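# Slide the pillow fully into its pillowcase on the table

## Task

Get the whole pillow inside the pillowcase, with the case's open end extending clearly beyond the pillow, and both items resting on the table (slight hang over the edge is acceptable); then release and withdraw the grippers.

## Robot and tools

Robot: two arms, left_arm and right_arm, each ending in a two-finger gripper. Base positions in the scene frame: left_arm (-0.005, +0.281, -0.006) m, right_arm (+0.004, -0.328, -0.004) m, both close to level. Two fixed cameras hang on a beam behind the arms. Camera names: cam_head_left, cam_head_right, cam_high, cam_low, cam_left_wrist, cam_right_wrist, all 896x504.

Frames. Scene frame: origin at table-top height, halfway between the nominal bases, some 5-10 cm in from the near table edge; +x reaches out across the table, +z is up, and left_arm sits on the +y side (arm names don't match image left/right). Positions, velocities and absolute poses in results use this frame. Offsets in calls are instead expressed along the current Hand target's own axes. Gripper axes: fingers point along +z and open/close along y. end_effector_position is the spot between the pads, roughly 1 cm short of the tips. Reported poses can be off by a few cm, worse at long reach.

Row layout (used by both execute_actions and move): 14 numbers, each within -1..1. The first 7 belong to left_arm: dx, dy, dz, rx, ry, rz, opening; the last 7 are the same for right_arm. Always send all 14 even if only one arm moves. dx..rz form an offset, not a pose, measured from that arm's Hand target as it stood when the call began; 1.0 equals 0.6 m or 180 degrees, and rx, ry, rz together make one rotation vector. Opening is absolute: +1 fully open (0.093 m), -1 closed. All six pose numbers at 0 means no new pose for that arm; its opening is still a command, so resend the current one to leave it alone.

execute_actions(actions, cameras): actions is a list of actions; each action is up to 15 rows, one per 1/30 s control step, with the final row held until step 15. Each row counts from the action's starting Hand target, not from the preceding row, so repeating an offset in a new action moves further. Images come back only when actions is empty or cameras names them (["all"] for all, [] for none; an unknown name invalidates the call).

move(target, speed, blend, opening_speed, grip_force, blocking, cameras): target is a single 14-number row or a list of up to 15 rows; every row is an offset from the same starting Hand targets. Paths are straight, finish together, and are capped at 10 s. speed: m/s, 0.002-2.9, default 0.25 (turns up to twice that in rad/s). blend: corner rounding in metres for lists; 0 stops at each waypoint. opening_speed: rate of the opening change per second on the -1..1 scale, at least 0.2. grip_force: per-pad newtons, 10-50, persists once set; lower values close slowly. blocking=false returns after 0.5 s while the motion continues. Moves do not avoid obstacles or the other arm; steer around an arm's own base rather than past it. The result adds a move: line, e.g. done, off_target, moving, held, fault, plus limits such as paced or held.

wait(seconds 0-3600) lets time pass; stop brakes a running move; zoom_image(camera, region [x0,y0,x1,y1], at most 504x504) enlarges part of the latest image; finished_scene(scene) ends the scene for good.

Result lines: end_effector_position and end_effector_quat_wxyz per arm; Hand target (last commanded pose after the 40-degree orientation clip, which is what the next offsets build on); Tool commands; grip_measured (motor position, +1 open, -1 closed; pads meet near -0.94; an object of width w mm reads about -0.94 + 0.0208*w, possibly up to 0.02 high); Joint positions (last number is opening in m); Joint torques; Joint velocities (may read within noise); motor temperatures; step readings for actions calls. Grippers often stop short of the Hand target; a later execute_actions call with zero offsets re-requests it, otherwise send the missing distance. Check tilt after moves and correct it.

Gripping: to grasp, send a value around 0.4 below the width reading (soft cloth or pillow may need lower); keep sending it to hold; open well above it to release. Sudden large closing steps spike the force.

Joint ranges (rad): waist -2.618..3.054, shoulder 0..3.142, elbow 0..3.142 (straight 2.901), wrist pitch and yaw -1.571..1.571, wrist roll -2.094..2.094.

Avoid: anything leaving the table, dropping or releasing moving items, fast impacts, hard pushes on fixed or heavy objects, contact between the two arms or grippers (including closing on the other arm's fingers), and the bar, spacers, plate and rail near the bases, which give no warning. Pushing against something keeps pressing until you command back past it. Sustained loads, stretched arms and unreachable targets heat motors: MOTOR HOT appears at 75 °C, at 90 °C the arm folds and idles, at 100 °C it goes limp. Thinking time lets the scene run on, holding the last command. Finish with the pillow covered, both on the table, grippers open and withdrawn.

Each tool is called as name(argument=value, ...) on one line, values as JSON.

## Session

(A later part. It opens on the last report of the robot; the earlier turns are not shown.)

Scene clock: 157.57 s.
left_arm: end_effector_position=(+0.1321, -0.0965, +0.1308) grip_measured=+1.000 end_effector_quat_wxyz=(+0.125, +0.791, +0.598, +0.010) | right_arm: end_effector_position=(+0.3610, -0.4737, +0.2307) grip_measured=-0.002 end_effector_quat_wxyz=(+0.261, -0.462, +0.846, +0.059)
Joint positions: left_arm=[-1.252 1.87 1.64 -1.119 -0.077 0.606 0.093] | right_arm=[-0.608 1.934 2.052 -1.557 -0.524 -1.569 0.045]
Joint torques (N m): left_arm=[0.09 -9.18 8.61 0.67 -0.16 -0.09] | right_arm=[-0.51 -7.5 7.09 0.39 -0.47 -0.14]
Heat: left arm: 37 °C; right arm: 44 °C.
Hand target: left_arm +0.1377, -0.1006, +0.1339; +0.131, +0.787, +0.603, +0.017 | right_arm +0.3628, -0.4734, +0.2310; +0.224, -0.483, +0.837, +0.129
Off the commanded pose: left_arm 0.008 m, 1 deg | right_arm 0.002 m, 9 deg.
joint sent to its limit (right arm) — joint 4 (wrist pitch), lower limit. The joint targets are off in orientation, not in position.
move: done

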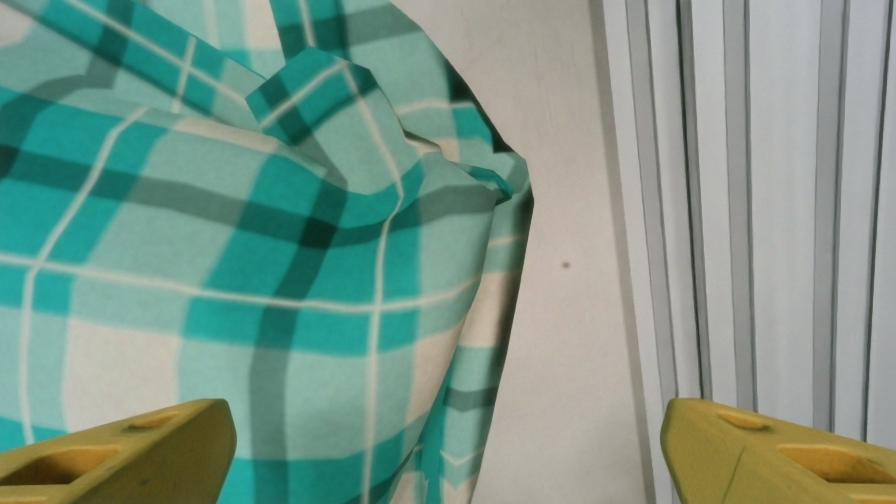

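move(target=[[-0.092,0.04,0.2745,0,0,0,1,0,0,0,0,0,0,0],[-0.092,0.04,0.2745,0,0,0,-1,0,0,0,0,0,0,0],[-0.092,0.04,0.13,0,0,0,-1,0,0,0,0,0,0,0]], speed=0.12, opening_speed=0.8, cameras=["cam_left_wrist","cam_high"])

Scene clock: 167.53 s.
left_arm: end_effector_position=(+0.1626, -0.1657, +0.0472) grip_measured=-0.981 end_effector_quat_wxyz=(+0.110, +0.790, +0.603, +0.032) | right_arm: end_effector_position=(+0.3610, -0.4737, +0.2307) grip_measured=-0.002 end_effector_quat_wxyz=(+0.261, -0.462, +0.846, +0.059)
Joint positions: left_arm=[-1.253 2.246 1.87 -1.017 -0.111 0.598 0] | right_arm=[-0.608 1.934 2.052 -1.557 -0.524 -1.569 0.045]
Joint torques (N m): left_arm=[-0.5 -17.03 8.24 0.49 0.17 -0.09] | right_arm=[-0.49 -7.53 7.1 0.39 -0.48 -0.15]
Motor temperatures (°C): left_arm=[24 38 35 27 26 25 24] | right_arm=[23 43 36 31 25 27 26]
Heat: left arm: 38 °C; right arm: 43 °C.
Hand target: left_arm +0.1598, -0.1735, +0.0713; +0.131, +0.787, +0.603, +0.017 | right_arm +0.3628, -0.4734, +0.2310; +0.224, -0.483, +0.837, +0.129
Off the commanded pose: left_arm 0.026 m, 3 deg | right_arm 0.002 m, 9 deg.
joint sent to its limit (right arm) — joint 4 (wrist pitch), lower limit. The joint targets are off in orientation, not in position.
move: off_target (left_arm); target 2's new opening was sent with left_arm's hand 0.048 m and 4 deg from that target
Images, in order (width x height): cam_high 896x504, cam_left_wrist 896x504.

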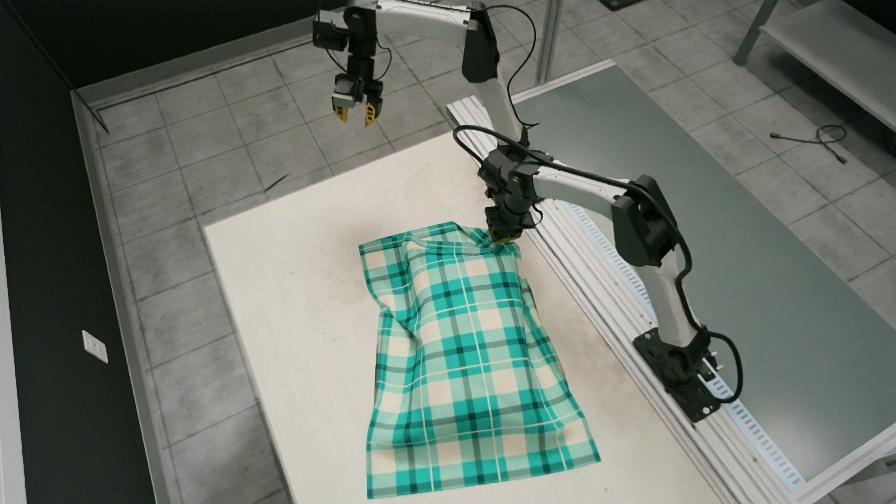

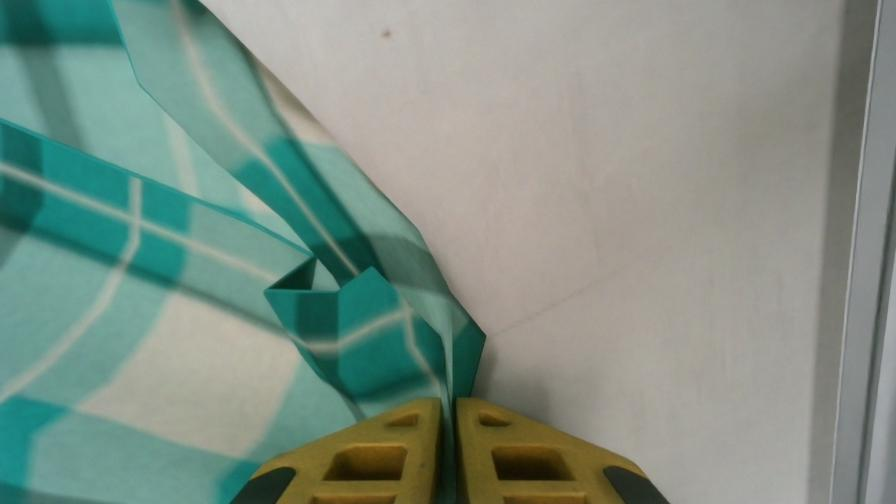

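move(target=[[-0.117,0.062,-0.142,0,0,0,-1,0,0,0,0,0,0,0],[-0.14,0.03,0.085,0,0,0,-1,0,0,0,0,0,0,0]], speed=0.2, cameras=["cam_left_wrist","cam_high","cam_right_wrist"])

Scene clock: 173.27 s.
left_arm: end_effector_position=(+0.1633, -0.2589, +0.0339) grip_measured=-0.981 end_effector_quat_wxyz=(+0.133, +0.789, +0.600, +0.018) | right_arm: end_effector_position=(+0.3610, -0.4737, +0.2307) grip_measured=-0.002 end_effector_quat_wxyz=(+0.261, -0.462, +0.846, +0.059)
Joint positions: left_arm=[-1.304 2.804 2.84 -1.38 -0.111 0.552 0] | right_arm=[-0.608 1.934 2.052 -1.557 -0.524 -1.569 0.045]
Joint torques (N m): left_arm=[-0.46 -15.94 8.29 0.83 0.01 -0.09] | right_arm=[-0.5 -7.49 7.12 0.39 -0.48 -0.15]
Heat: left arm: 41 °C; right arm: 42 °C.
Hand target: left_arm +0.1632, -0.2674, +0.0373; +0.131, +0.787, +0.603, +0.017 | right_arm +0.3628, -0.4734, +0.2310; +0.224, -0.483, +0.837, +0.129
Off the commanded pose: left_arm 0.009 m, 0 deg | right_arm 0.002 m, 9 deg.
elbow stopped short (left arm): the move would have taken joint 3 (elbow) straighter than the controller allows.
joint sent to its limit (right arm) — joint 4 (wrist pitch), lower limit. The joint targets are off in orientation, not in position.
move: done
Images, in order (width x height): cam_high 896x504, cam_left_wrist 896x504, cam_right_wrist 896x504.

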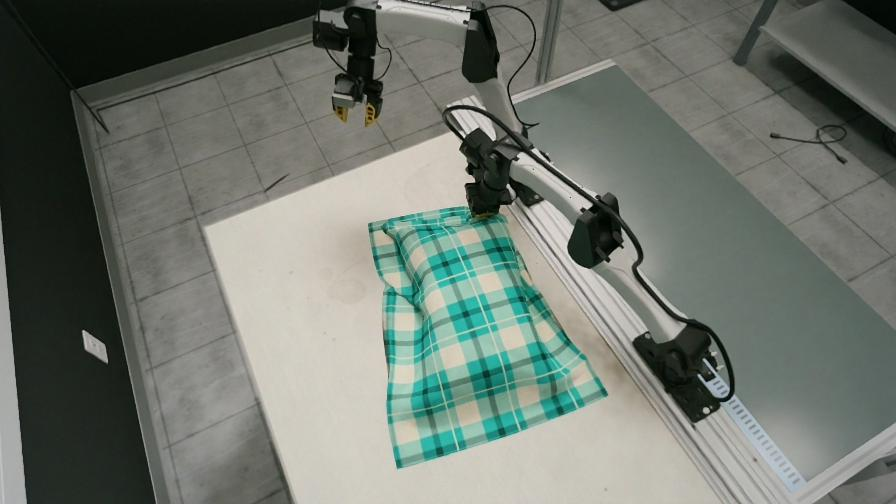

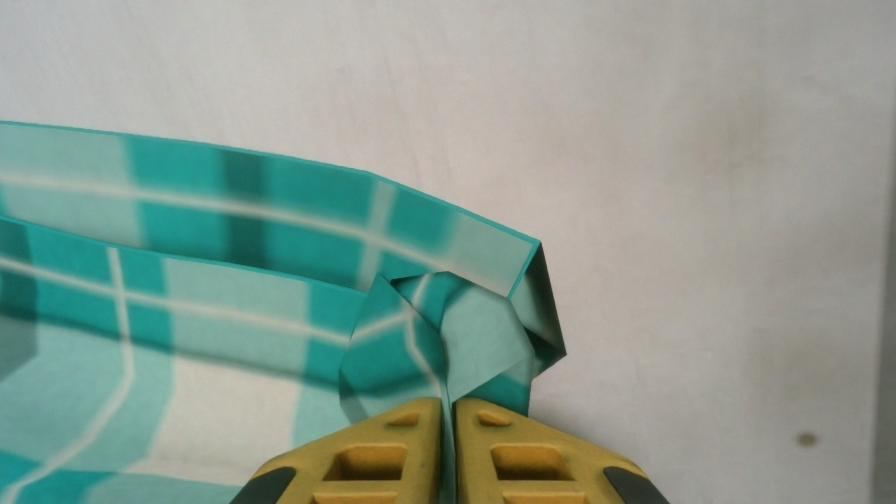

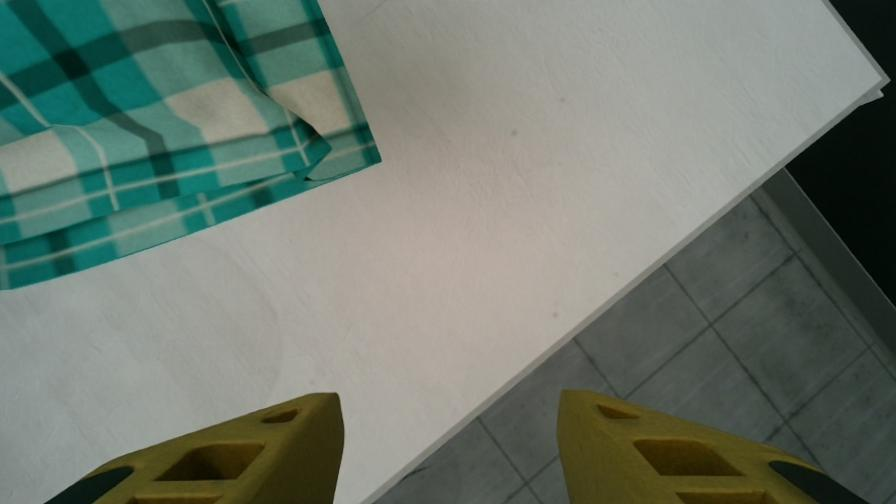

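move(target=[[0,0,0.02,0,0,0,-1,0,0,0,0,0,0,0],[0,0,0.02,0,0,0,0.2,0,0,0,0,0,0,0],[0,0,-0.2,0,0,0,0.2,0,0,0,0,0,0,0],[0.4,0,-0.2,0,0,0,0.2,0,0,0,0,0,0,0]], speed=0.2, opening_speed=1.5, blend=[0,0,0.02,0], cameras=["cam_head_left","cam_high"])

zoom_image(camera="cam_head_left", region=[300, 140, 610, 340])

zoom_image(camera="cam_high", region=[320, 180, 620, 480])

Scene clock: 180.20 s.
left_arm: end_effector_position=(+0.2056, -0.0149, +0.1131) grip_measured=+0.199 end_effector_quat_wxyz=(+0.114, +0.788, +0.605, +0.024) | right_arm: end_effector_position=(+0.3610, -0.4737, +0.2307) grip_measured=-0.002 end_effector_quat_wxyz=(+0.261, -0.462, +0.846, +0.059)
Joint positions: left_arm=[-0.97 1.738 1.404 -1.027 -0.041 0.869 0.055] | right_arm=[-0.608 1.934 2.052 -1.557 -0.524 -1.569 0.045]
Joint torques (N m): left_arm=[0.25 -11.74 5.6 0.84 0.2 -0.01] | right_arm=[-0.49 -7.49 7.12 0.39 -0.47 -0.15]
Motor temperatures (°C): left_arm=[24 43 36 27 26 25 24] | right_arm=[23 42 37 31 25 27 26]
Heat: left arm: 43 °C; right arm: 42 °C.
Hand target: left_arm +0.2066, -0.0163, +0.1215; +0.131, +0.787, +0.603, +0.017 | right_arm +0.3628, -0.4734, +0.2310; +0.224, -0.483, +0.837, +0.129
Off the commanded pose: left_arm 0.008 m, 2 deg | right_arm 0.002 m, 9 deg.
elbow stopped short (left arm): the move would have taken joint 3 (elbow) straighter than the controller allows.
joint sent to its limit (right arm) — joint 4 (wrist pitch), lower limit. The joint targets are off in orientation, not in position.
move: done

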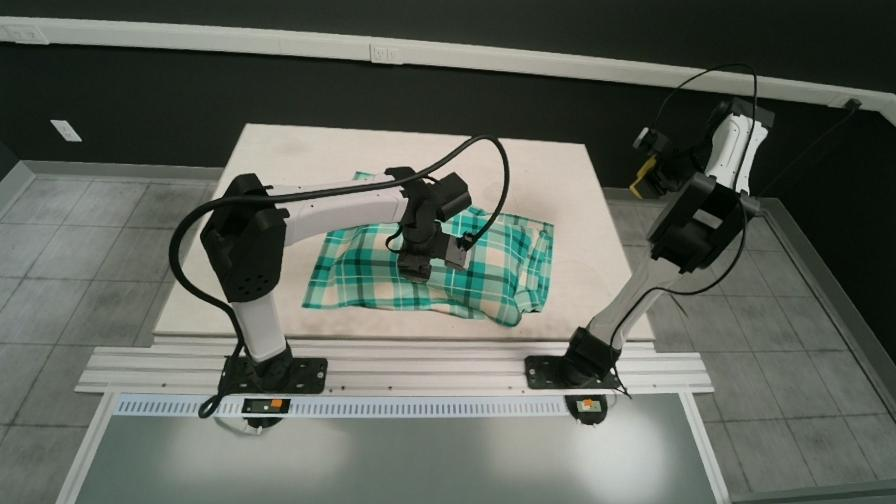

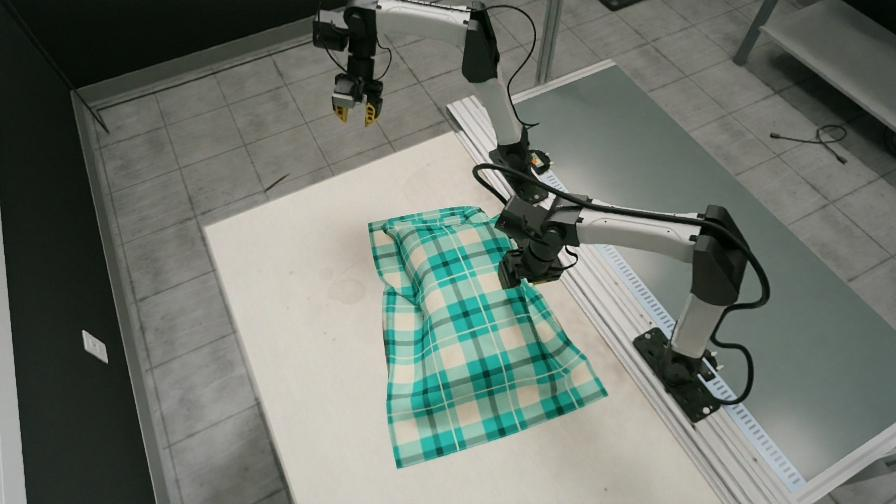

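Scaled by 1.626 from the camera's image (finer frame: 1280x720).

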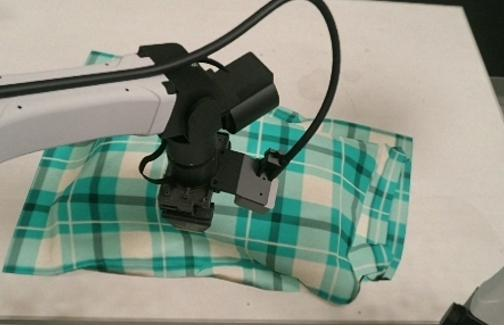

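Scaled by 1.680 from the camera's image (finer frame: 1280x720).

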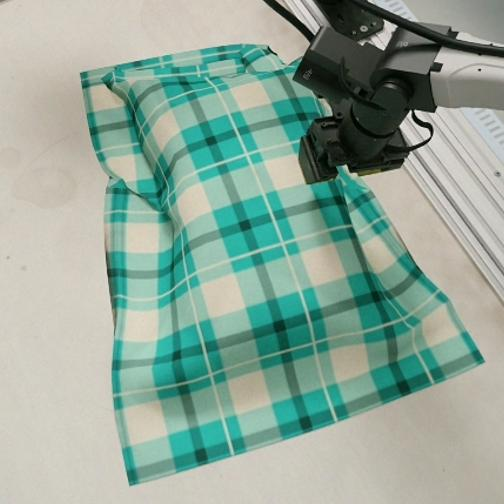

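move(target=[0.3,0,-0.1,0,0,0,0.2,0.0625,0.025,0.195,0,-0.167,0,1], cameras=["cam_right_wrist","cam_head_right"])

zoom_image(camera="cam_head_right", region=[290, 150, 590, 340])

Scene clock: 184.70 s.
left_arm: end_effector_position=(+0.2449, +0.1667, +0.1506) grip_measured=+0.199 end_effector_quat_wxyz=(+0.121, +0.787, +0.604, +0.019) | right_arm: end_effector_position=(+0.3595, -0.4401, +0.1144) grip_measured=+1.000 end_effector_quat_wxyz=(+0.425, -0.433, +0.754, +0.253)
Joint positions: left_arm=[-0.37 1.407 1.217 -1.176 0.1 1.455 0.055] | right_arm=[-0.696 2.1 1.578 -1.356 -1.006 -1.903 0.093]
Joint torques (N m): left_arm=[0.57 -7.17 6.49 0.62 0.34 0.09] | right_arm=[-0.87 -8.39 5.33 -0.13 -0.64 -0.14]
Heat: left arm: 43 °C; right arm: 42 °C.
Hand target: left_arm +0.2445, +0.1665, +0.1555; +0.131, +0.787, +0.603, +0.017 | right_arm +0.3629, -0.4436, +0.1108; +0.433, -0.433, +0.750, +0.250
Off the commanded pose: left_arm 0.005 m, 1 deg | right_arm 0.006 m, 1 deg.
move: done
Images, in order (width x height): cam_head_right 896x504, cam_right_wrist 896x504.

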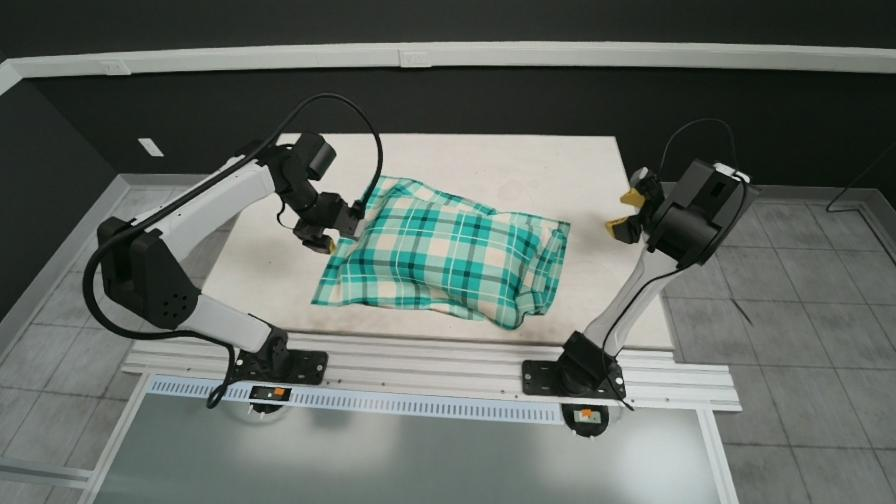

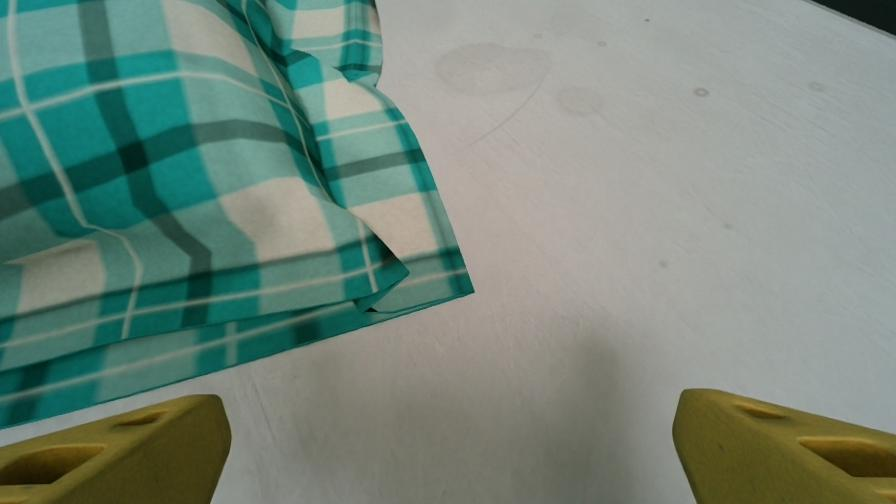

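Scaled by 1.680 from the camera's image (finer frame: 1280x720).

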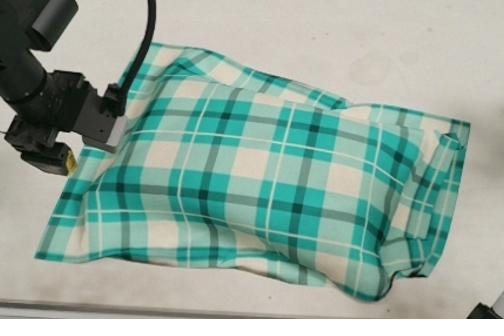

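finished_scene(scene=1)

The scene is finished: the task was done.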